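## Task

Place the thin slip sheet so it lies flat on the bottom inside the orange crate, then set the finned metal heat sink upright on top of that sheet with its fins pointing up. The orange crate must end up resting flat on the table.

## Robot and tools

Robot: two FANUC CRX arms on a table. left_arm carries a two-finger Robotiq 2F-85 gripper. right_arm carries a suction cup. Cameras: cam_left_wrist and cam_right_wrist, both 896x504 and wrist-mounted, returned in that order.

Frame: a single scene frame is used for everything. Its origin sits at table-top height, halfway between the arms' nominal bases. +z points up, +x points out across the table, and left_arm is on the +y side. Image left and right do not match the arm names. Calibrated bases: left_arm at (+0.061, +0.470, 0) m, right_arm at (+0.001, -0.346, 0) m, each turned only slightly about z. Reported positions can be a few cm off, more so at long reach.

The 16-number row. Every motion command is a row of exactly 16 numbers, each from -1 to 1. The row must be complete even when one arm stays idle. The order is:
1-6: left_arm dx, dy, dz, rx, ry, rz.
7: left gripper position.
8: force_limit.
9: speed.
10-15: right_arm dx, dy, dz, rx, ry, rz.
16: suction.

The six pose numbers of each arm are offsets, not poses. They count from that arm's Hand target as it stood when the action or move began, and they run along the scene axes. Scale: 1.0 equals 0.6 m of travel or 180 degrees of turn. rx, ry, rz form one rotation vector, and the turn happens about the Hand target point. Each offset adds to the previous one, so sending the same offset twice moves the arm twice. Six zeros re-request the current Hand target.

Gripper numbers are absolute settings. position +1 is fully open (85 mm), about -0.8 is pads touching, and -1 closes until blocked. force_limit and speed both start at +1. speed ranges from about 20 mm/s at -1 through 85 at 0 to 150 at +1. A fast close from well open grips hardest, roughly 200-245 N per pad. A new force_limit or speed only takes effect with a changed position, which needs a difference of at least 0.01.

Suction: any value above 0.01 switches it on, and 0.01 or below switches it off. It stays at its last value. To leave a tool unchanged, repeat its last values; a 0 there is a real command.

Tools:
- execute_actions(actions, cameras): actions is a list of up to 15 rows. Each row is one control step of 1/30 s. A shorter list holds its last row to fill 15 steps. An empty list simply reports state and images.
- move(target, speed, blend, stop_force, zero, blocking, cameras): a straight-line path for each arm toward its offset. target is one 16-number row, or a list of up to 15 rows, all counted from the same starting Hand targets and sharing a 10 s cap. speed is in m/s, from 0.002 to 1 with a default of 0.25; turn rate is limited to 2x that in rad/s. blend is a corner rounding radius in m. stop_force is 12-80 N and ends an arm's path once it feels that much resistance. Use it slowly, leave it out when backing away from a contact, and don't rely on it while the tool rotates. zero (default true) re-zeros the force before the move. blocking=false returns after 0.5 s but cannot be combined with stop_force. Paths do not avoid obstacles.
- wait(seconds 0-10).
- stop(): brakes a running move.
- zoom_image(camera, region [x0,y0,x1,y1] pixels, at most 504x504).
- read_manual(): licence text only.
- finished_scene(scene 1-3): ends the scene for good.

Results: end_effector_position (m) and end_effector_quat_wxyz are in the scene frame. Hand target is the last commanded pose after clipping, and the next offsets count from it. The end effector may settle short of it; a later command re-requests it, or you can send the missing distance. Each control step clips the commanded pose to within 70 mm and 16 degrees of the measured pose.

The move line reports the ending: done (within 3 mm and 2 degrees), off_target, moving, held or fault. limits=paced means the command was clipped; limits=held means a check blocked steps.

object_status codes: 0 moving, 1 blocked while opening, 2 blocked while closing (a real grip), 3 reached target or pads met. position_measured is in counts: 3 fully open, 78 about 60 mm, 130 about 40 mm, 180 about 20 mm, 230 pads together.

suction_measured: near 0 means no seal; 0.83 or more means airtight. part_present switches to 1 at 0.50 and back to 0 below 0.45. Flange force is the estimated outside force in tool axes and is noisy. Joint velocities read "within noise" when the arm is still. MOTOR HOT warns of an over-temperature stop (30-60 s). Actions also list intermediate step positions.

Tool geometry. Gripper fingers point along its +z and close along its y. The reference point lies between closed pads, and the fingertips reach about 19 mm past it. A block sticks out about 10 cm toward the gripper's +x. The cup point is the rim centre and the cup faces along its +z. The rim is 41 mm across, and the tool body widens to about 9 cm starting about 3 cm behind the rim. The cup needs a smooth, flat, fully covered area to seal; under vacuum it shortens by up to 16 mm. To release, set the part down onto its support, then switch suction off. If the cup seals on the table, switch it off.

Avoid:
- Forces of 150 N or more on any part, and joint torques at the limits (147 N m for the big joints, 36.8 N m for the wrist). Either one stops the arm for 10 s.
- Pushing past a firm contact; the arms are stiff.
- Fast impacts, and the two tools or end links hitting each other.
- Squeezing hard on a part that still rests on something.
- Swinging loads fast, or letting go of a moving part.
- Dropping anything or letting anything leave the table.

Objects may occasionally be nudged by outside pushes. Goals must hold with the robot clear.

Each tool is called as a command line: name --argument value for each argument, lists and objects as JSON in quotes; but a table of rows of numbers goes row by row, as --pt "numbers of a row", without its own name.

## Session

execute_actions --actions '[]'

Scene clock: 0.00 s.
left_arm: end_effector_position=(+0.5590, +0.1108, +0.2980) position_measured=3 object_status=3 end_effector_quat_wxyz=(-0.437, -0.417, +0.773, -0.193) | right_arm: end_effector_position=(+0.4212, -0.0466, +0.1097) suction_measured=0.00 part_present=0 end_effector_quat_wxyz=(-0.219, +0.630, -0.730, +0.150)
Joint positions: left_arm=[-0.09 0.604 0.261 0.82 -1.814 1.04] | right_arm=[1.103 0.015 -0.752 0.79 -0.615 -0.234]
Joint velocities: within noise
Flange force (N): no reading
Hand target: left_arm +0.5590, +0.1108, +0.2980; -0.437, -0.417, +0.773, -0.193 | right_arm +0.4212, -0.0466, +0.1097; +0.219, -0.630, +0.730, -0.150

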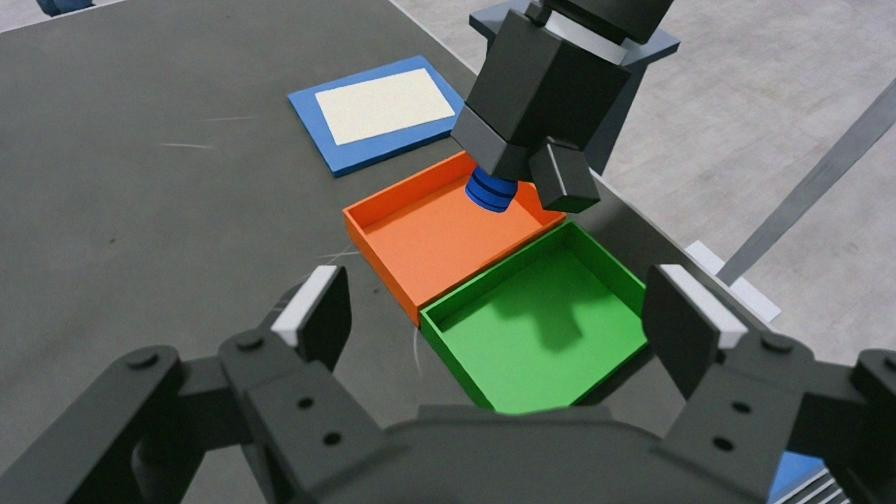

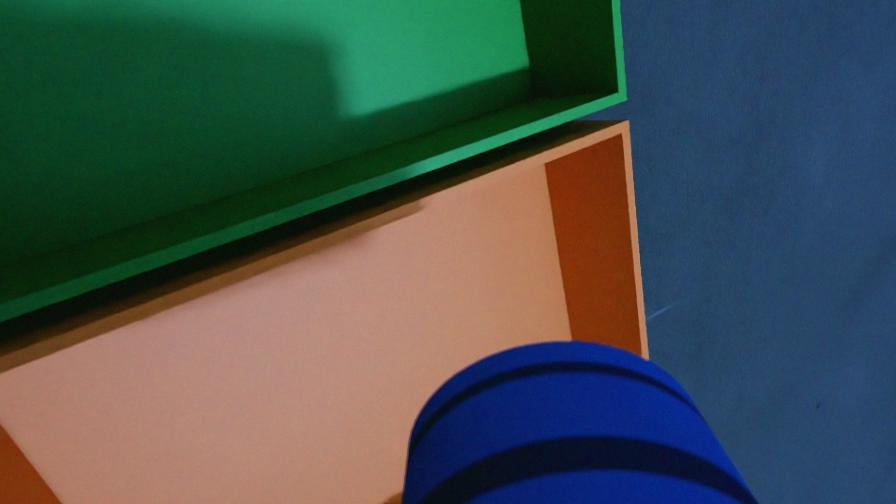

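move --target '[-0.398,-0.018,0.087,0.300,-0.116,0.169,1,1,1,-0.102,-0.256,0.40,-0.0315,0.168,0.0456,0]'

Scene clock: 52.23 s.
left_arm: end_effector_position=(+0.3202, +0.1000, +0.3502) position_measured=3 object_status=3 end_effector_quat_wxyz=(+0.000, +0.707, -0.707, +0.000) | right_arm: end_effector_position=(+0.3600, -0.2002, +0.3497) suction_measured=0.00 part_present=0 end_effector_quat_wxyz=(-0.001, +0.707, -0.707, +0.000)
Joint positions: left_arm=[-0.663 0.019 0.177 0 -1.729 2.239] | right_arm=[0.787 -0.151 -0.025 0 -1.697 0.844]
Joint velocities: within noise
Flange force (N): left_arm=[3.2 3.4 0.1] | right_arm=[0.7 2.9 4.9]
Hand target: left_arm +0.3202, +0.1000, +0.3502; +0.000, +0.707, -0.707, +0.000 | right_arm +0.3600, -0.2002, +0.3497; -0.001, +0.707, -0.707, +0.000
Off the commanded pose: left_arm 0.000 m, 0 deg | right_arm 0.000 m, 0 deg.
move: done

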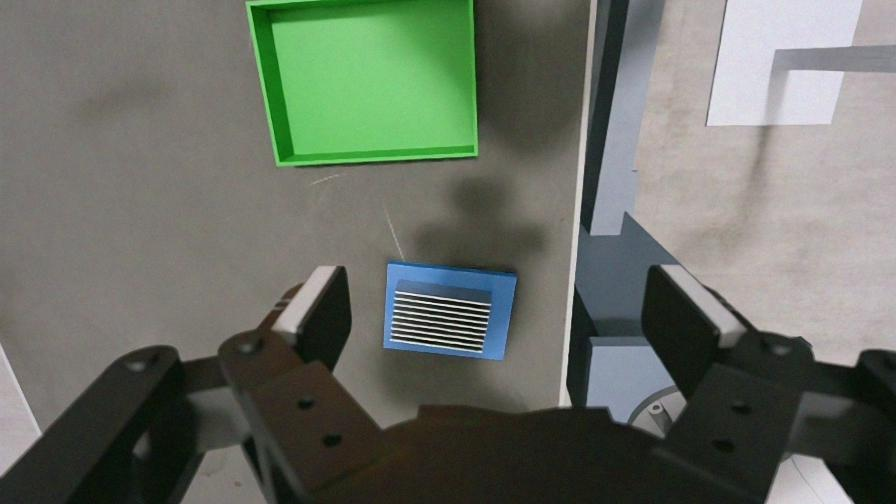

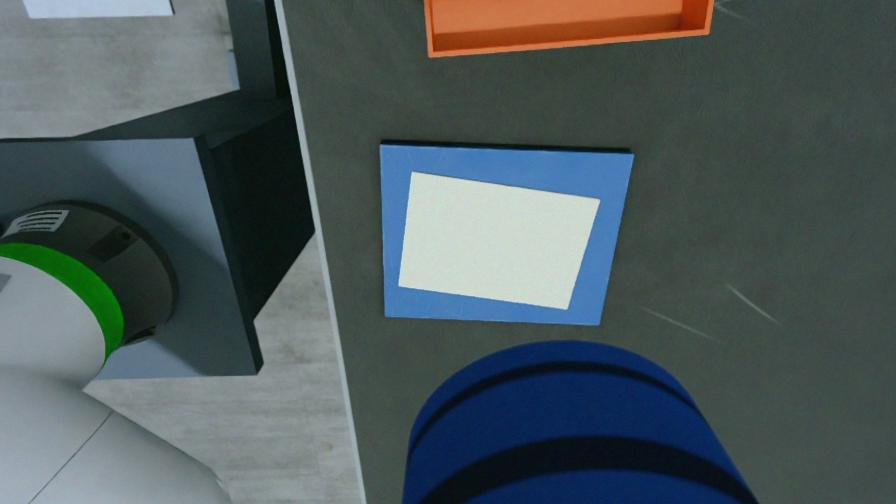

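zoom_image --camera "cam_left_wrist" --region '[360, 240, 540, 380]'

zoom_image --camera "cam_right_wrist" --region '[360, 0, 740, 340]'

Scaled by 2.800 from the camera's 896x504 image, which has a finer 1280x720 frame.

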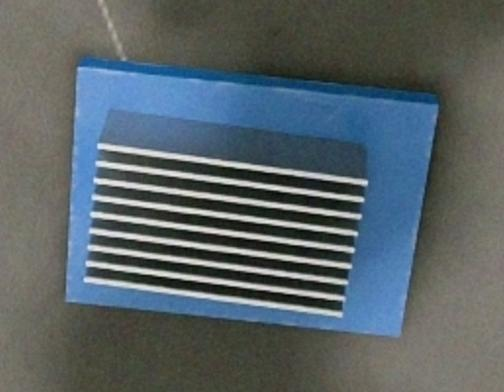

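Scaled by 1.326 from the camera's 896x504 image, which has a finer 1280x720 frame.

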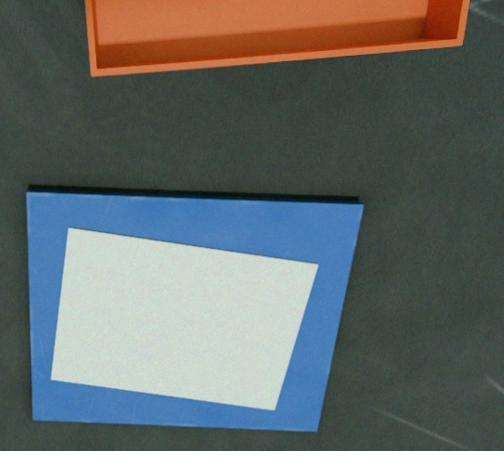

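move --target '[0.022,0.248,-0.167,0,0,0.459,1,1,1,0.045,-0.223,-0.333,0,0,0,0]'

Scene clock: 89.33 s.
left_arm: end_effector_position=(+0.3334, +0.2488, +0.2500) position_measured=3 object_status=3 end_effector_quat_wxyz=(+0.000, +0.998, -0.065, +0.000) | right_arm: end_effector_position=(+0.3870, -0.3340, +0.1499) suction_measured=0.00 part_present=0 end_effector_quat_wxyz=(-0.001, +0.707, -0.707, +0.000)
Joint positions: left_arm=[-0.297 -0.257 -0.301 0 -1.526 3.315] | right_arm=[0.433 -0.098 -0.45 -0.001 -1.218 1.198]
Joint velocities: within noise
Flange force (N): left_arm=[0.4 6.1 -0.6] | right_arm=[-1.1 3.8 4.0]
Hand target: left_arm +0.3334, +0.2488, +0.2500; +0.000, +0.998, -0.065, +0.000 | right_arm +0.3870, -0.3340, +0.1499; -0.001, +0.707, -0.707, +0.000
Off the commanded pose: left_arm 0.000 m, 0 deg | right_arm 0.000 m, 0 deg.
move: done

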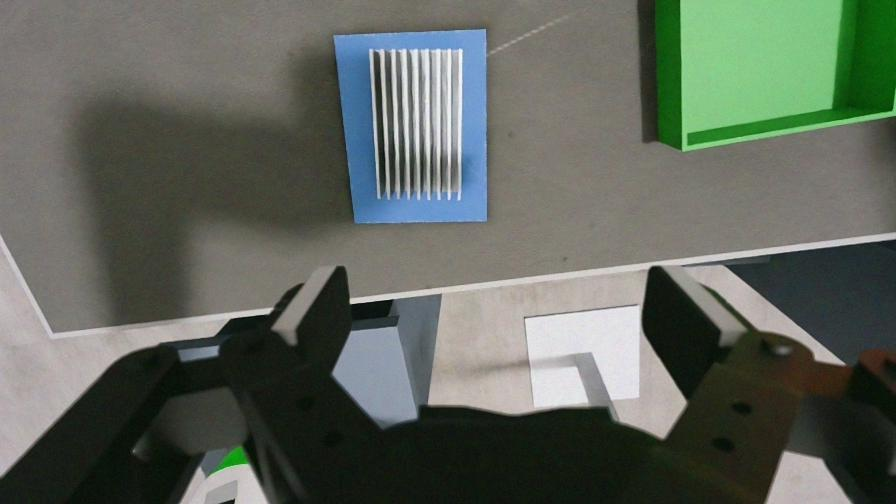

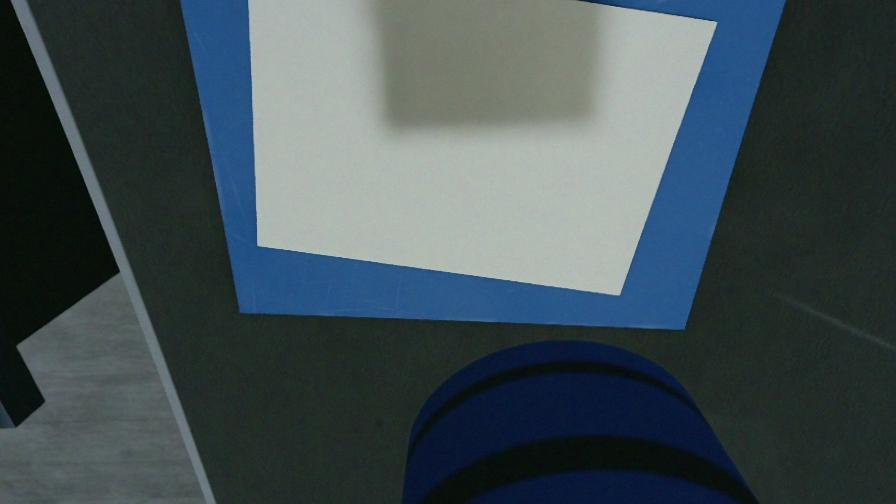

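move --target '[0.006,0.04,-0.167,0,0,0,1,1,1,0.055,0.473,0.333,0,0,0,0]'

Scene clock: 142.30 s.
left_arm: end_effector_position=(+0.3370, +0.2728, +0.1498) position_measured=3 object_status=3 end_effector_quat_wxyz=(+0.000, +0.998, -0.065, +0.000) | right_arm: end_effector_position=(+0.4200, -0.0502, +0.3497) suction_measured=0.00 part_present=0 end_effector_quat_wxyz=(-0.001, +0.707, -0.707, +0.000)
Joint positions: left_arm=[-0.222 -0.246 -0.53 0 -1.287 3.239] | right_arm=[0.93 0.17 0.3 0 -1.699 0.701]
Joint velocities: within noise
Flange force (N): left_arm=[0.6 6.0 0.0] | right_arm=[2.8 5.1 7.2]
Hand target: left_arm +0.3370, +0.2728, +0.1498; +0.000, +0.998, -0.065, +0.000 | right_arm +0.4200, -0.0502, +0.3497; -0.001, +0.707, -0.707, +0.000
Off the commanded pose: left_arm 0.000 m, 0 deg | right_arm 0.000 m, 0 deg.
move: done

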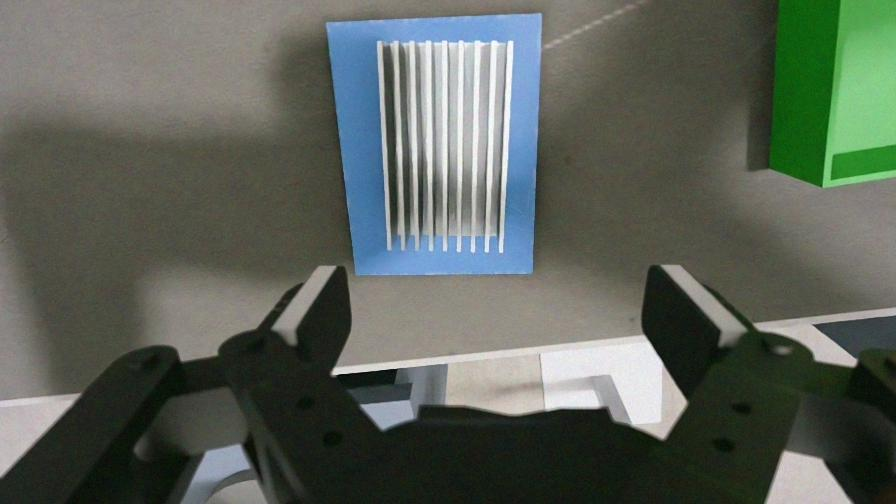

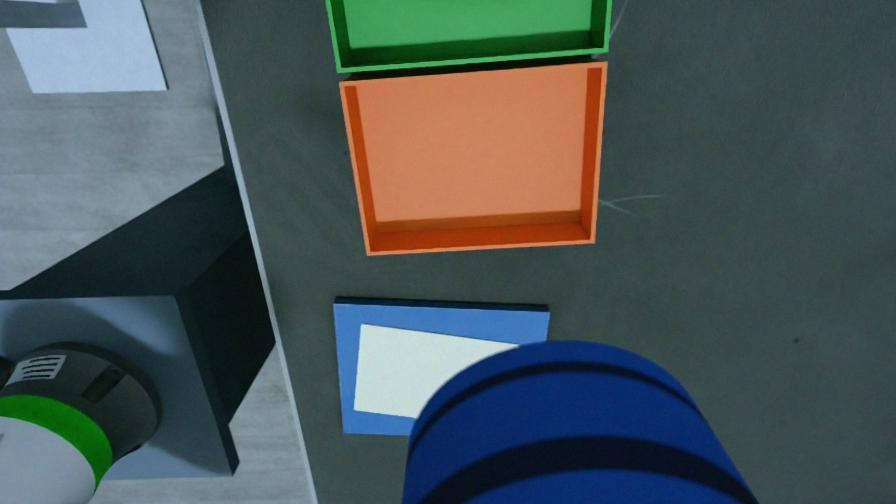

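move --target '[0.02,0.015,-0.083,0,0,0,1,1,1,0,0,0,0,0,0,0]'

zoom_image --camera "cam_left_wrist" --region '[260, 0, 760, 400]'

Scene clock: 177.47 s.
left_arm: end_effector_position=(+0.3490, +0.2818, +0.1000) position_measured=3 object_status=3 end_effector_quat_wxyz=(+0.000, +0.998, -0.065, +0.000) | right_arm: end_effector_position=(+0.4200, -0.0502, +0.3497) suction_measured=0.00 part_present=0 end_effector_quat_wxyz=(-0.001, +0.707, -0.707, +0.000)
Joint positions: left_arm=[-0.186 -0.182 -0.604 0 -1.15 3.203] | right_arm=[0.93 0.17 0.3 0 -1.699 0.701]
Joint velocities: within noise
Flange force (N): left_arm=[1.3 6.2 0.3] | right_arm=[1.3 3.3 5.8]
Hand target: left_arm +0.3490, +0.2818, +0.1000; +0.000, +0.998, -0.065, +0.000 | right_arm +0.4200, -0.0502, +0.3497; -0.001, +0.707, -0.707, +0.000
Off the commanded pose: left_arm 0.000 m, 0 deg | right_arm 0.000 m, 0 deg.
move: done

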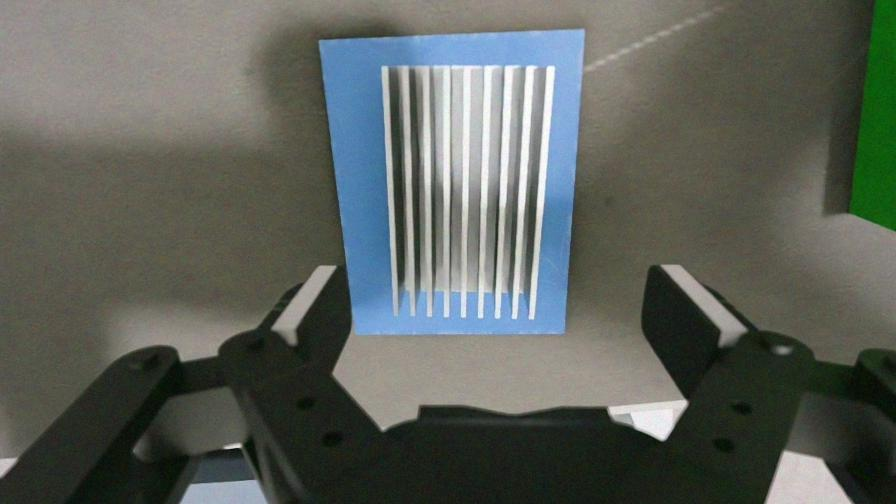

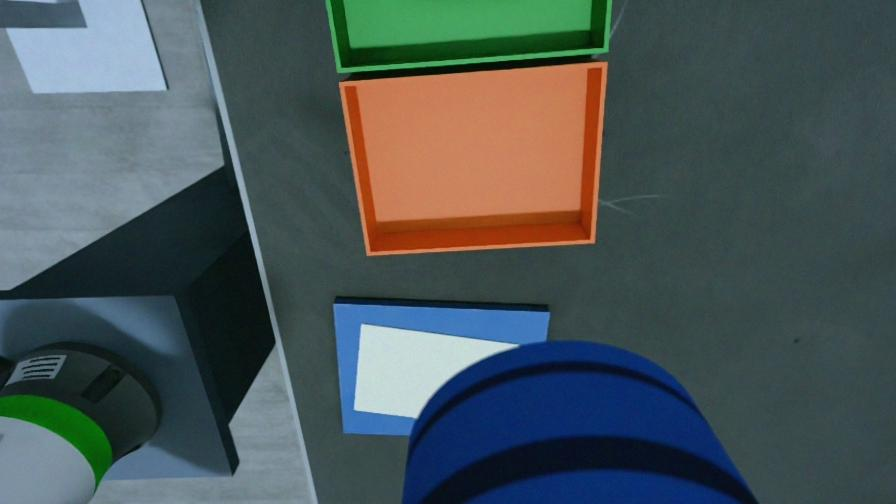

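Scaled by 1.008 from the camera's 896x504 image, which has a finer 1280x720 frame.

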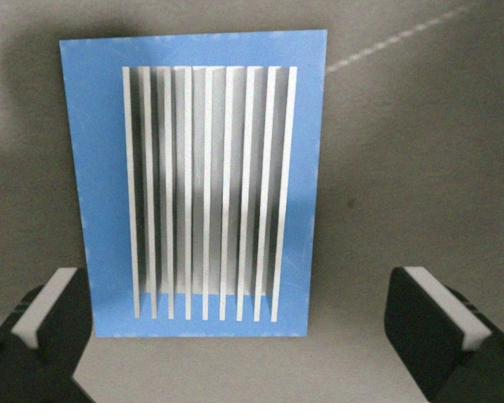

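move --target '[0.015,0.0167,-0.058,0,0,0,1,1,1,0,0,0,0,0,0,0]' --cameras '["cam_left_wrist"]'

Scene clock: 224.80 s.
left_arm: end_effector_position=(+0.3580, +0.2918, +0.0652) position_measured=3 object_status=3 end_effector_quat_wxyz=(+0.000, +0.998, -0.065, +0.000) | right_arm: end_effector_position=(+0.4200, -0.0502, +0.3497) suction_measured=0.00 part_present=0 end_effector_quat_wxyz=(-0.001, +0.707, -0.707, +0.000)
Joint positions: left_arm=[-0.15 -0.128 -0.649 0 -1.05 3.168] | right_arm=[0.93 0.17 0.3 0 -1.699 0.701]
Joint velocities: within noise
Flange force (N): left_arm=[0.6 5.2 -0.3] | right_arm=[1.5 3.2 5.6]
Hand target: left_arm +0.3580, +0.2918, +0.0652; +0.000, +0.998, -0.065, +0.000 | right_arm +0.4200, -0.0502, +0.3497; -0.001, +0.707, -0.707, +0.000
Off the commanded pose: left_arm 0.000 m, 0 deg | right_arm 0.000 m, 0 deg.
move: done
Images, in order (width x height): cam_left_wrist 896x504.

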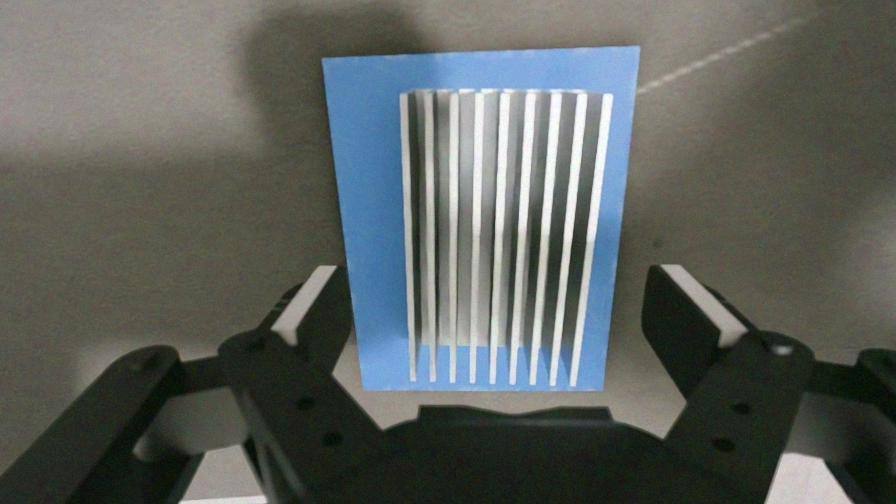

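move --target '[0.01,0.0,-0.037,0,0,0,1,1,1,0,0,0,0,0,0,0]' --stop_force 15 --speed 0.03 --cameras '["cam_left_wrist"]'

Scene clock: 253.67 s.
left_arm: end_effector_position=(+0.3640, +0.2918, +0.0430) position_measured=3 object_status=3 end_effector_quat_wxyz=(+0.000, +0.998, -0.065, +0.000) | right_arm: end_effector_position=(+0.4200, -0.0502, +0.3497) suction_measured=0.00 part_present=0 end_effector_quat_wxyz=(-0.001, +0.707, -0.707, +0.000)
Joint positions: left_arm=[-0.147 -0.077 -0.665 0 -0.983 3.165] | right_arm=[0.93 0.17 0.3 0 -1.699 0.701]
Joint velocities: within noise
Flange force (N): left_arm=[1.1 5.8 -0.3] | right_arm=[1.4 3.2 5.7]
Hand target: left_arm +0.3640, +0.2918, +0.0430; +0.000, +0.998, -0.065, +0.000 | right_arm +0.4200, -0.0502, +0.3497; -0.001, +0.707, -0.707, +0.000
Off the commanded pose: left_arm 0.000 m, 0 deg | right_arm 0.000 m, 0 deg.
move: done
Images, in order (width x height): cam_left_wrist 896x504.

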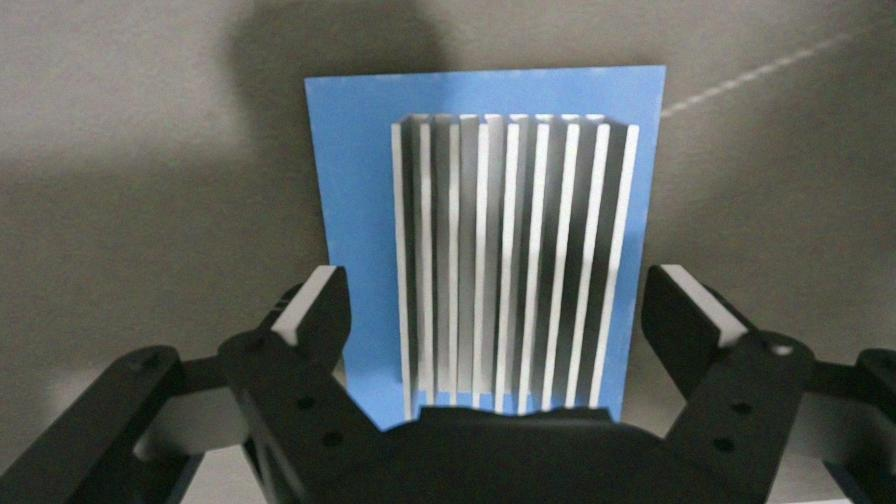

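move --target '[0.005,-0.005,-0.022,0,0,0,1,1,1,0,0,0,0,0,0,0]' --stop_force 15 --speed 0.03 --cameras '["cam_left_wrist"]'

Scene clock: 262.37 s.
left_arm: end_effector_position=(+0.3670, +0.2888, +0.0298) position_measured=3 object_status=3 end_effector_quat_wxyz=(+0.000, +0.998, -0.065, +0.000) | right_arm: end_effector_position=(+0.4200, -0.0502, +0.3497) suction_measured=0.00 part_present=0 end_effector_quat_wxyz=(-0.001, +0.707, -0.707, +0.000)
Joint positions: left_arm=[-0.155 -0.043 -0.67 0 -0.943 3.172] | right_arm=[0.93 0.17 0.3 0 -1.699 0.701]
Joint velocities: within noise
Flange force (N): left_arm=[1.0 5.9 0.2] | right_arm=[1.9 3.6 5.7]
Hand target: left_arm +0.3670, +0.2888, +0.0298; +0.000, +0.998, -0.065, +0.000 | right_arm +0.4200, -0.0502, +0.3497; -0.001, +0.707, -0.707, +0.000
Off the commanded pose: left_arm 0.000 m, 0 deg | right_arm 0.000 m, 0 deg.
move: done
Images, in order (width x height): cam_left_wrist 896x504.

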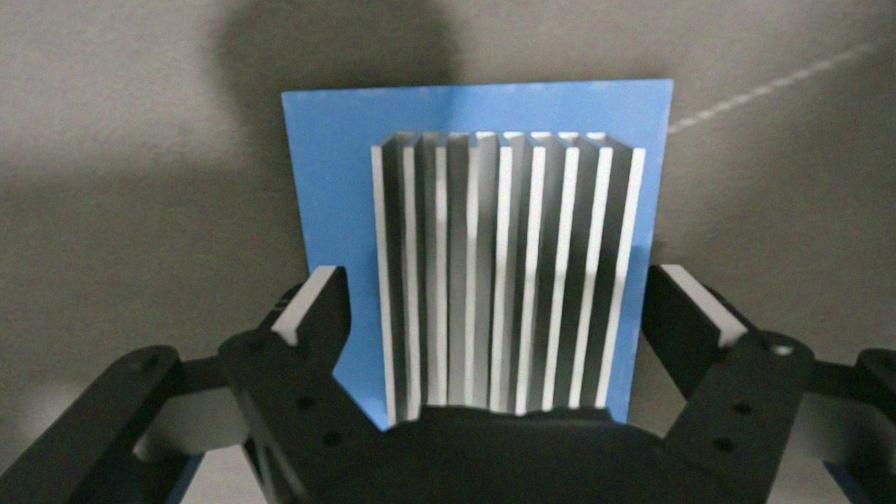

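move --target '[0.0,-0.002,-0.02,0,0,0,1,1,1,0,0,0,0,0,0,0]' --stop_force 12 --speed 0.02 --cameras '["cam_left_wrist"]'

Scene clock: 292.30 s.
left_arm: end_effector_position=(+0.3670, +0.2876, +0.0178) position_measured=3 object_status=3 end_effector_quat_wxyz=(+0.000, +0.998, -0.065, +0.000) | right_arm: end_effector_position=(+0.4200, -0.0502, +0.3497) suction_measured=0.00 part_present=0 end_effector_quat_wxyz=(-0.001, +0.707, -0.707, +0.000)
Joint positions: left_arm=[-0.158 -0.019 -0.682 0 -0.908 3.176] | right_arm=[0.93 0.17 0.3 0 -1.699 0.701]
Joint velocities: within noise
Flange force (N): left_arm=[0.5 5.7 -0.3] | right_arm=[1.5 3.1 5.8]
Hand target: left_arm +0.3670, +0.2876, +0.0178; +0.000, +0.998, -0.065, +0.000 | right_arm +0.4200, -0.0502, +0.3497; -0.001, +0.707, -0.707, +0.000
Off the commanded pose: left_arm 0.000 m, 0 deg | right_arm 0.000 m, 0 deg.
move: done
Images, in order (width x height): cam_left_wrist 896x504.

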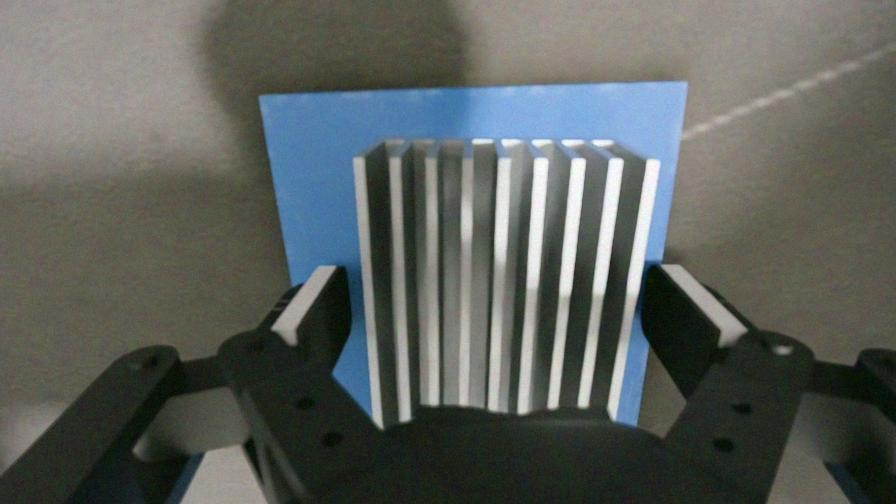

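execute_actions --actions '[[[0,0,0,0,0,0,-1,-0.6,-1,0,0,0,0,0,0,0]],[[0,0,0,0,0,0,-1,-0.6,-1,0,0,0,0,0,0,0]],[[0,0,0,0,0,0,-1,-0.6,-1,0,0,0,0,0,0,0]],[[0,0,0,0,0,0,-1,-0.6,-1,0,0,0,0,0,0,0]]]' --cameras '["cam_left_wrist"]'

Scene clock: 301.17 s.
left_arm: end_effector_position=(+0.3670, +0.2876, +0.0178) position_measured=16 object_status=2 end_effector_quat_wxyz=(+0.000, +0.998, -0.065, +0.000) | right_arm: end_effector_position=(+0.4200, -0.0502, +0.3497) suction_measured=0.00 part_present=0 end_effector_quat_wxyz=(-0.001, +0.707, -0.707, +0.000)
Joint positions: left_arm=[-0.158 -0.019 -0.682 0 -0.908 3.176] | right_arm=[0.93 0.17 0.3 0 -1.699 0.701]
Joint velocities: within noise
Flange force (N): left_arm=[-8.6 15.1 -89.9] | right_arm=[1.4 3.1 5.7]
Flange force at the end of the 1st action (N): left_arm=[-7.5 12.6 -80.7] | right_arm=[1.6 3.1 5.7]
Flange force at the end of the 2nd action (N): left_arm=[-8.3 15.3 -88.3] | right_arm=[1.5 3.0 5.5]
Flange force at the end of the 3rd action (N): left_arm=[-8.7 14.8 -89.5] | right_arm=[1.7 3.4 5.8]
Hand target: left_arm +0.3670, +0.2876, +0.0178; +0.000, +0.998, -0.065, +0.000 | right_arm +0.4200, -0.0502, +0.3497; -0.001, +0.707, -0.707, +0.000
Off the commanded pose: left_arm 0.000 m, 0 deg | right_arm 0.000 m, 0 deg.
Step readings (end_effector_position of left_arm | right_arm; steps 1 to 15: 1st action; 16 to 30: 2nd action; 31 to 45: 3rd action; 46 to 60: 4th action):
0: (+0.3670, +0.2876, +0.0178) | (+0.4200, -0.0502, +0.3497)
1: (+0.3670, +0.2876, +0.0178) | (+0.4200, -0.0502, +0.3497)
2: (+0.3670, +0.2876, +0.0178) | (+0.4200, -0.0502, +0.3497)
4: (+0.3670, +0.2876, +0.0178) | (+0.4200, -0.0502, +0.3497)
8: (+0.3670, +0.2875, +0.0178) | (+0.4200, -0.0502, +0.3497)
15: (+0.3670, +0.2875, +0.0179) | (+0.4200, -0.0502, +0.3497)
16: (+0.3670, +0.2875, +0.0179) | (+0.4200, -0.0502, +0.3497)
17: (+0.3670, +0.2876, +0.0179) | (+0.4200, -0.0502, +0.3497)
19: (+0.3670, +0.2876, +0.0179) | (+0.4200, -0.0502, +0.3497)
23: (+0.3670, +0.2876, +0.0179) | (+0.4200, -0.0502, +0.3497)
30: (+0.3670, +0.2876, +0.0178) | (+0.4200, -0.0502, +0.3497)
31: (+0.3670, +0.2876, +0.0178) | (+0.4200, -0.0502, +0.3497)
32: (+0.3670, +0.2876, +0.0178) | (+0.4200, -0.0502, +0.3497)
34: (+0.3670, +0.2876, +0.0178) | (+0.4200, -0.0502, +0.3497)
38: (+0.3670, +0.2876, +0.0178) | (+0.4200, -0.0502, +0.3497)
45: (+0.3670, +0.2876, +0.0178) | (+0.4200, -0.0502, +0.3497)
46: (+0.3670, +0.2876, +0.0178) | (+0.4200, -0.0502, +0.3497)
47: (+0.3670, +0.2876, +0.0178) | (+0.4200, -0.0502, +0.3497)
49: (+0.3670, +0.2876, +0.0178) | (+0.4200, -0.0502, +0.3497)
53: (+0.3670, +0.2876, +0.0178) | (+0.4200, -0.0502, +0.3497)
60: (+0.3670, +0.2876, +0.0178) | (+0.4200, -0.0502, +0.3497)
Images, in order (width x height): cam_left_wrist 896x504.

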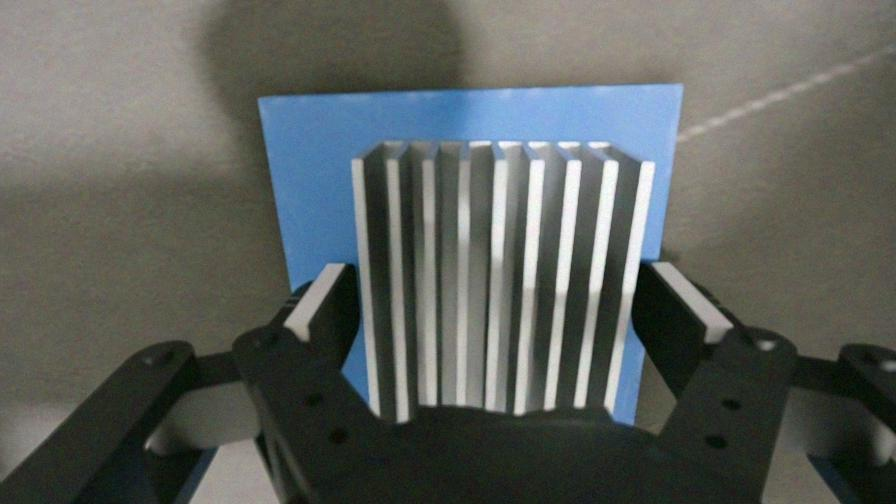

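execute_actions --actions '[[[0,0,0,0,0,0,1,-0.6,-1,0,0,0,0,0,0,0]],[[0,0,0,0,0,0,1,-0.6,-1,0,0,0,0,0,0,0]],[[0,0,0.023,0,0,0,1,-0.6,-1,0,0,0,0,0,0,0]]]' --cameras '["cam_left_wrist"]'

Scene clock: 311.30 s.
left_arm: end_effector_position=(+0.3670, +0.2876, +0.0316) position_measured=3 object_status=3 end_effector_quat_wxyz=(+0.000, +0.998, -0.065, +0.000) | right_arm: end_effector_position=(+0.4200, -0.0502, +0.3497) suction_measured=0.00 part_present=0 end_effector_quat_wxyz=(-0.001, +0.707, -0.707, +0.000)
Joint positions: left_arm=[-0.158 -0.044 -0.667 0 -0.949 3.176] | right_arm=[0.93 0.17 0.3 0 -1.699 0.701]
Joint velocities: within noise
Flange force (N): left_arm=[0.6 4.5 -0.1] | right_arm=[1.6 3.5 5.6]
Flange force at the end of the 1st action (N): left_arm=[-2.4 4.3 -1.7] | right_arm=[1.2 2.8 5.4]
Flange force at the end of the 2nd action (N): left_arm=[0.7 5.9 -0.1] | right_arm=[1.4 2.9 5.9]
Hand target: left_arm +0.3670, +0.2876, +0.0316; +0.000, +0.998, -0.065, +0.000 | right_arm +0.4200, -0.0502, +0.3497; -0.001, +0.707, -0.707, +0.000
Off the commanded pose: left_arm 0.000 m, 0 deg | right_arm 0.000 m, 0 deg.
Step readings (end_effector_position of left_arm | right_arm; steps 1 to 15: 1st action; 16 to 30: 2nd action; 31 to 45: 3rd action):
0: (+0.3670, +0.2876, +0.0178) | (+0.4200, -0.0502, +0.3497)
1: (+0.3670, +0.2876, +0.0178) | (+0.4200, -0.0502, +0.3497)
2: (+0.3670, +0.2876, +0.0178) | (+0.4200, -0.0502, +0.3497)
4: (+0.3669, +0.2878, +0.0177) | (+0.4200, -0.0502, +0.3497)
8: (+0.3667, +0.2879, +0.0175) | (+0.4200, -0.0502, +0.3497)
15: (+0.3669, +0.2877, +0.0177) | (+0.4200, -0.0502, +0.3497)
16: (+0.3669, +0.2877, +0.0177) | (+0.4200, -0.0502, +0.3497)
17: (+0.3669, +0.2877, +0.0178) | (+0.4200, -0.0502, +0.3497)
19: (+0.3670, +0.2877, +0.0178) | (+0.4200, -0.0502, +0.3497)
23: (+0.3670, +0.2877, +0.0178) | (+0.4200, -0.0502, +0.3497)
30: (+0.3670, +0.2876, +0.0178) | (+0.4200, -0.0502, +0.3497)
31: (+0.3670, +0.2876, +0.0180) | (+0.4200, -0.0502, +0.3497)
32: (+0.3669, +0.2876, +0.0197) | (+0.4200, -0.0502, +0.3497)
34: (+0.3672, +0.2875, +0.0269) | (+0.4200, -0.0502, +0.3497)
38: (+0.3670, +0.2875, +0.0312) | (+0.4200, -0.0502, +0.3497)
45: (+0.3669, +0.2876, +0.0316) | (+0.4200, -0.0502, +0.3497)
Images, in order (width x height): cam_left_wrist 896x504.

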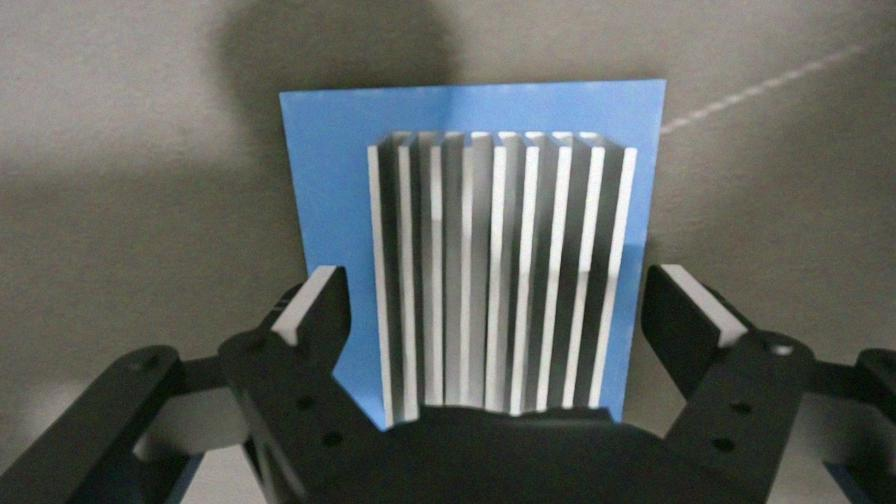

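execute_actions --actions '[[[0,0,0,0,0,0,-1,-0.6,-1,0,0,0,0,0,0,0]],[[0,0,0,0,0,0,-1,-0.6,-1,0,0,0,0,0,0,0]],[[0,0,0,0,0,0,-1,-0.6,-1,0,0,0,0,0,0,0]],[[0,0,0,0,0,0,-1,-0.6,-1,0,0,0,0,0,0,0]]]' --cameras '["cam_left_wrist"]'

Scene clock: 319.10 s.
left_arm: end_effector_position=(+0.3670, +0.2876, +0.0316) position_measured=78 object_status=2 end_effector_quat_wxyz=(+0.000, +0.998, -0.065, +0.000) | right_arm: end_effector_position=(+0.4200, -0.0502, +0.3497) suction_measured=0.00 part_present=0 end_effector_quat_wxyz=(-0.001, +0.707, -0.707, +0.000)
Joint positions: left_arm=[-0.158 -0.044 -0.667 0 -0.949 3.176] | right_arm=[0.93 0.17 0.3 0 -1.699 0.701]
Joint velocities: within noise
Flange force (N): left_arm=[-1.1 4.9 -11.0] | right_arm=[1.3 2.9 5.6]
Flange force at the end of the 1st action (N): left_arm=[0.5 5.7 -0.1] | right_arm=[1.6 3.0 5.5]
Flange force at the end of the 2nd action (N): left_arm=[0.6 5.5 0.0] | right_arm=[1.4 2.9 5.7]
Flange force at the end of the 3rd action (N): left_arm=[-0.7 5.2 -9.2] | right_arm=[1.5 3.0 5.6]
Hand target: left_arm +0.3670, +0.2876, +0.0316; +0.000, +0.998, -0.065, +0.000 | right_arm +0.4200, -0.0502, +0.3497; -0.001, +0.707, -0.707, +0.000
Off the commanded pose: left_arm 0.000 m, 0 deg | right_arm 0.000 m, 0 deg.
Step readings (end_effector_position of left_arm | right_arm; steps 1 to 15: 1st action; 16 to 30: 2nd action; 31 to 45: 3rd action; 46 to 60: 4th action):
0: (+0.3670, +0.2876, +0.0316) | (+0.4200, -0.0502, +0.3497)
1: (+0.3670, +0.2876, +0.0316) | (+0.4200, -0.0502, +0.3497)
2: (+0.3670, +0.2876, +0.0316) | (+0.4200, -0.0502, +0.3497)
4: (+0.3670, +0.2876, +0.0316) | (+0.4200, -0.0502, +0.3497)
8: (+0.3670, +0.2876, +0.0316) | (+0.4200, -0.0502, +0.3497)
15: (+0.3670, +0.2876, +0.0316) | (+0.4200, -0.0502, +0.3497)
16: (+0.3670, +0.2876, +0.0316) | (+0.4200, -0.0502, +0.3497)
17: (+0.3670, +0.2876, +0.0316) | (+0.4200, -0.0502, +0.3497)
19: (+0.3670, +0.2876, +0.0316) | (+0.4200, -0.0502, +0.3497)
23: (+0.3670, +0.2876, +0.0316) | (+0.4200, -0.0502, +0.3497)
30: (+0.3670, +0.2876, +0.0316) | (+0.4200, -0.0502, +0.3497)
31: (+0.3670, +0.2876, +0.0316) | (+0.4200, -0.0502, +0.3497)
32: (+0.3670, +0.2876, +0.0316) | (+0.4200, -0.0502, +0.3497)
34: (+0.3670, +0.2876, +0.0316) | (+0.4200, -0.0502, +0.3497)
38: (+0.3670, +0.2876, +0.0316) | (+0.4200, -0.0502, +0.3497)
45: (+0.3670, +0.2876, +0.0317) | (+0.4200, -0.0502, +0.3497)
46: (+0.3670, +0.2876, +0.0317) | (+0.4200, -0.0502, +0.3497)
47: (+0.3670, +0.2876, +0.0317) | (+0.4200, -0.0502, +0.3497)
49: (+0.3670, +0.2876, +0.0317) | (+0.4200, -0.0502, +0.3497)
53: (+0.3670, +0.2876, +0.0317) | (+0.4200, -0.0502, +0.3497)
60: (+0.3670, +0.2876, +0.0317) | (+0.4200, -0.0502, +0.3497)
Images, in order (width x height): cam_left_wrist 896x504.

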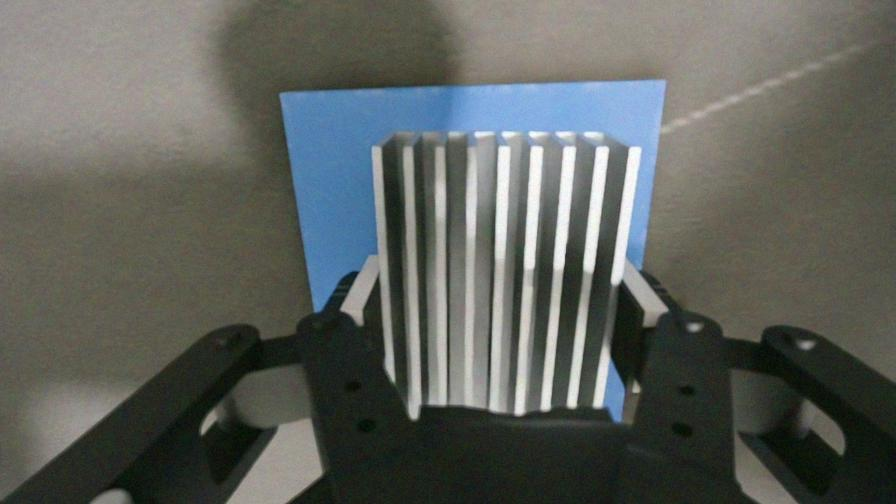

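move --target '[0,0,0.2,0,0,0,-1,-0.6,-1,-0.061,-0.474,-0.483,0,0,0,0]'

move --target '[0,0,0,0,0,0,-1,-0.6,-1,0,0,-0.1,0,0,0,1]' --speed 0.03 --stop_force 12

Scene clock: 335.10 s.
left_arm: end_effector_position=(+0.3669, +0.2876, +0.1516) position_measured=78 object_status=2 end_effector_quat_wxyz=(+0.000, +0.998, -0.065, +0.000) | right_arm: end_effector_position=(+0.3834, -0.3346, +0.0599) suction_measured=0.00 part_present=0 end_effector_quat_wxyz=(-0.001, +0.707, -0.707, +0.000)
Joint positions: left_arm=[-0.159 -0.198 -0.489 0 -1.281 3.176] | right_arm=[0.435 0.007 -0.585 -0.001 -0.978 1.196]
Joint velocities: within noise
Flange force (N): left_arm=[1.3 5.8 1.6] | right_arm=[-0.1 2.3 3.6]
Hand target: left_arm +0.3670, +0.2876, +0.1516; +0.000, +0.998, -0.065, +0.000 | right_arm +0.3834, -0.3346, +0.0599; -0.001, +0.707, -0.707, +0.000
Off the commanded pose: left_arm 0.000 m, 0 deg | right_arm 0.000 m, 0 deg.
move: done

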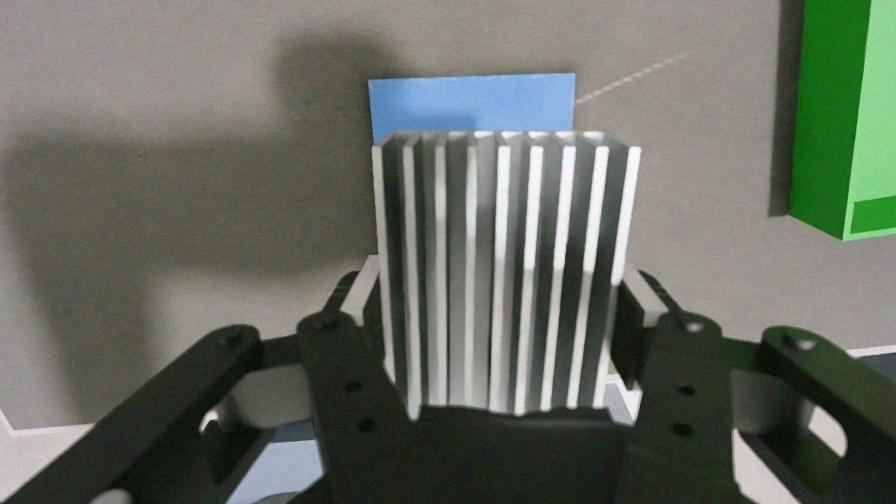

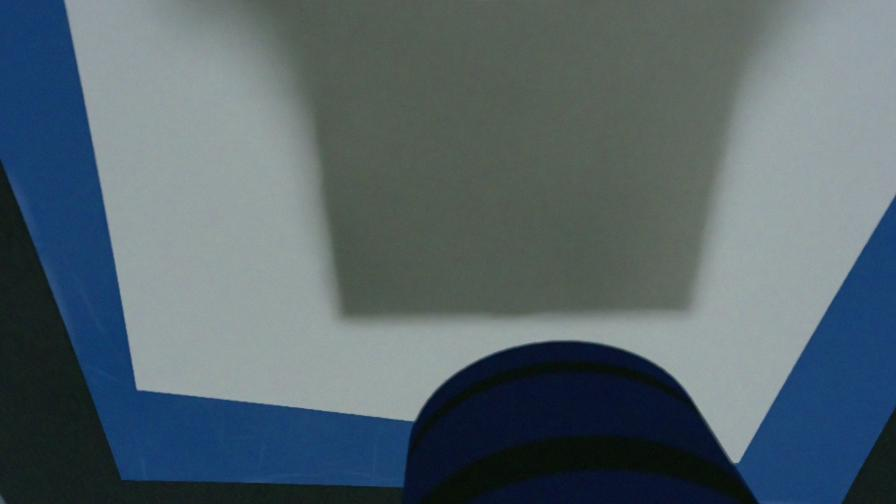

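Scene clock: 337.90 s.
left_arm: end_effector_position=(+0.3670, +0.2876, +0.1516) position_measured=78 object_status=2 end_effector_quat_wxyz=(+0.000, +0.998, -0.065, +0.000) | right_arm: end_effector_position=(+0.3834, -0.3346, -0.0001) suction_measured=0.90 part_present=1 end_effector_quat_wxyz=(-0.001, +0.707, -0.707, +0.000)
Joint positions: left_arm=[-0.158 -0.198 -0.489 0 -1.281 3.176] | right_arm=[0.435 0.12 -0.643 -0.001 -0.807 1.197]
Joint velocities: within noise
Flange force (N): left_arm=[1.2 6.2 1.6] | right_arm=[-0.8 2.8 3.4]
Hand target: left_arm +0.3670, +0.2876, +0.1516; +0.000, +0.998, -0.065, +0.000 | right_arm +0.3834, -0.3346, -0.0001; -0.001, +0.707, -0.707, +0.000
Off the commanded pose: left_arm 0.000 m, 0 deg | right_arm 0.000 m, 0 deg.
move: done

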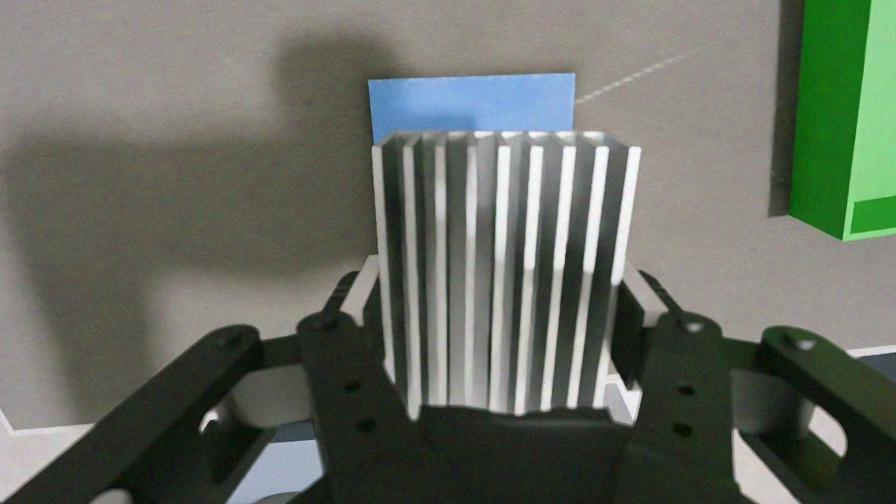

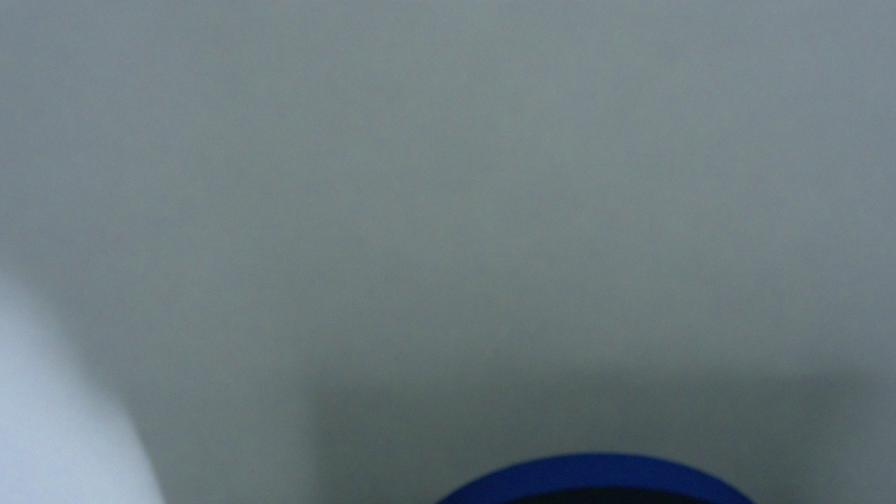

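move --pt "0 0 0 0 0 0 -1 -0.6 -1 0 0 0.12 0 0 0 1" --pt "0 0 0 0 0 0 -1 -0.6 -1 0.076 0.359 0.2 0 0 0.07 1" --speed '[0.1,0.2]'

Scene clock: 347.13 s.
left_arm: end_effector_position=(+0.3670, +0.2876, +0.1516) position_measured=78 object_status=2 end_effector_quat_wxyz=(+0.000, +0.998, -0.065, +0.000) | right_arm: end_effector_position=(+0.4290, -0.1192, +0.1199) suction_measured=0.90 part_present=1 end_effector_quat_wxyz=(-0.001, +0.781, -0.625, +0.000)
Joint positions: left_arm=[-0.158 -0.198 -0.489 0 -1.281 3.176] | right_arm=[0.818 0.179 -0.237 0 -1.154 1.033]
Joint velocities: within noise
Flange force (N): left_arm=[1.3 6.0 1.7] | right_arm=[0.6 3.5 4.4]
Hand target: left_arm +0.3670, +0.2876, +0.1516; +0.000, +0.998, -0.065, +0.000 | right_arm +0.4290, -0.1192, +0.1199; -0.001, +0.781, -0.625, +0.000
Off the commanded pose: left_arm 0.000 m, 0 deg | right_arm 0.000 m, 0 deg.
move: done

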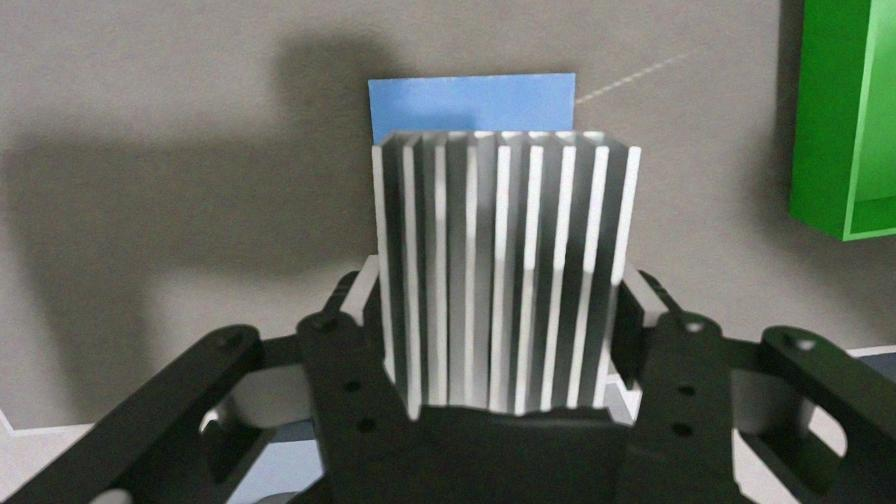

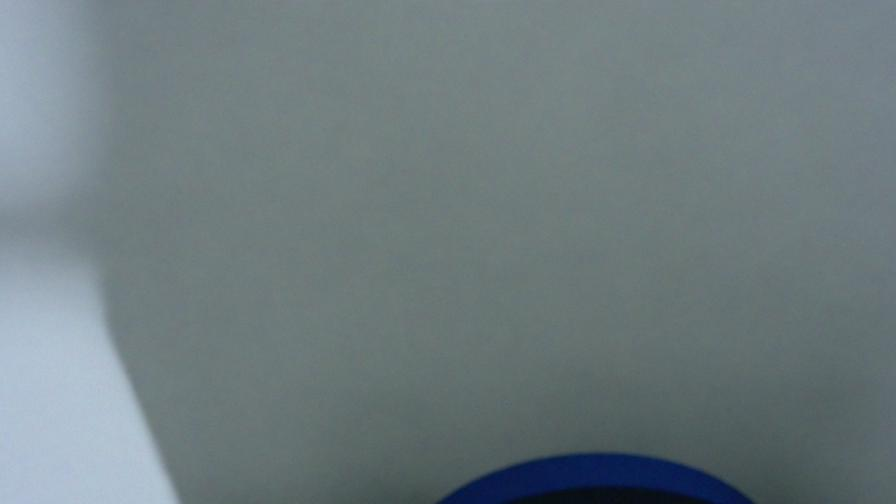

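move --target '[0,0,0,0,0,0,-1,-0.6,-1,0,0,-0.22,0,0,0,1]' --speed 0.03 --stop_force 12 --cameras '["cam_right_wrist"]'

Scene clock: 370.80 s.
left_arm: end_effector_position=(+0.3670, +0.2876, +0.1516) position_measured=78 object_status=2 end_effector_quat_wxyz=(+0.000, +0.998, -0.065, +0.000) | right_arm: end_effector_position=(+0.4290, -0.1192, +0.0241) suction_measured=0.90 part_present=1 end_effector_quat_wxyz=(-0.001, +0.781, -0.625, +0.000)
Joint positions: left_arm=[-0.158 -0.198 -0.489 0 -1.281 3.176] | right_arm=[0.818 0.302 -0.34 -0.001 -0.928 1.033]
Joint velocities: within noise
Flange force (N): left_arm=[1.4 6.1 1.7] | right_arm=[-0.4 2.8 -7.4]
Hand target: left_arm +0.3670, +0.2876, +0.1516; +0.000, +0.998, -0.065, +0.000 | right_arm +0.4290, -0.1192, +0.0241; -0.001, +0.781, -0.625, +0.000 (not the last commanded pose)
Off the commanded pose: left_arm 0.000 m, 0 deg | right_arm 0.036 m, 0 deg.
move: contact (right_arm)
Images, in order (width x height): cam_right_wrist 896x504.

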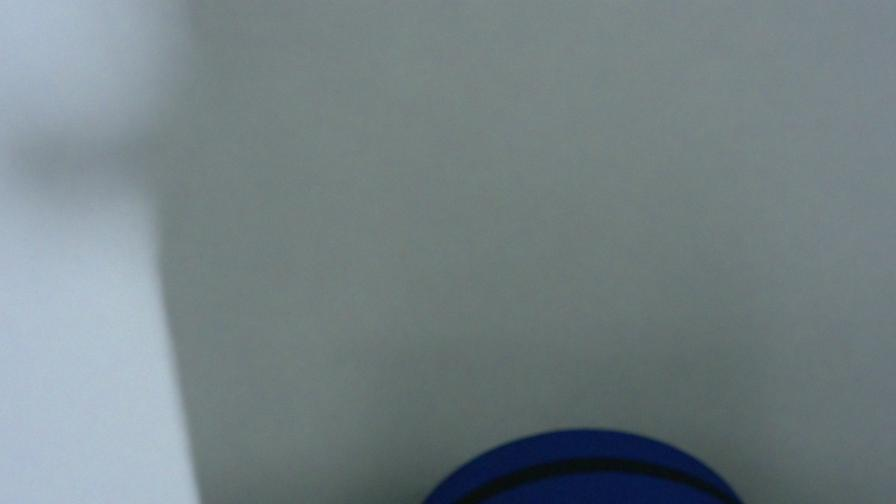

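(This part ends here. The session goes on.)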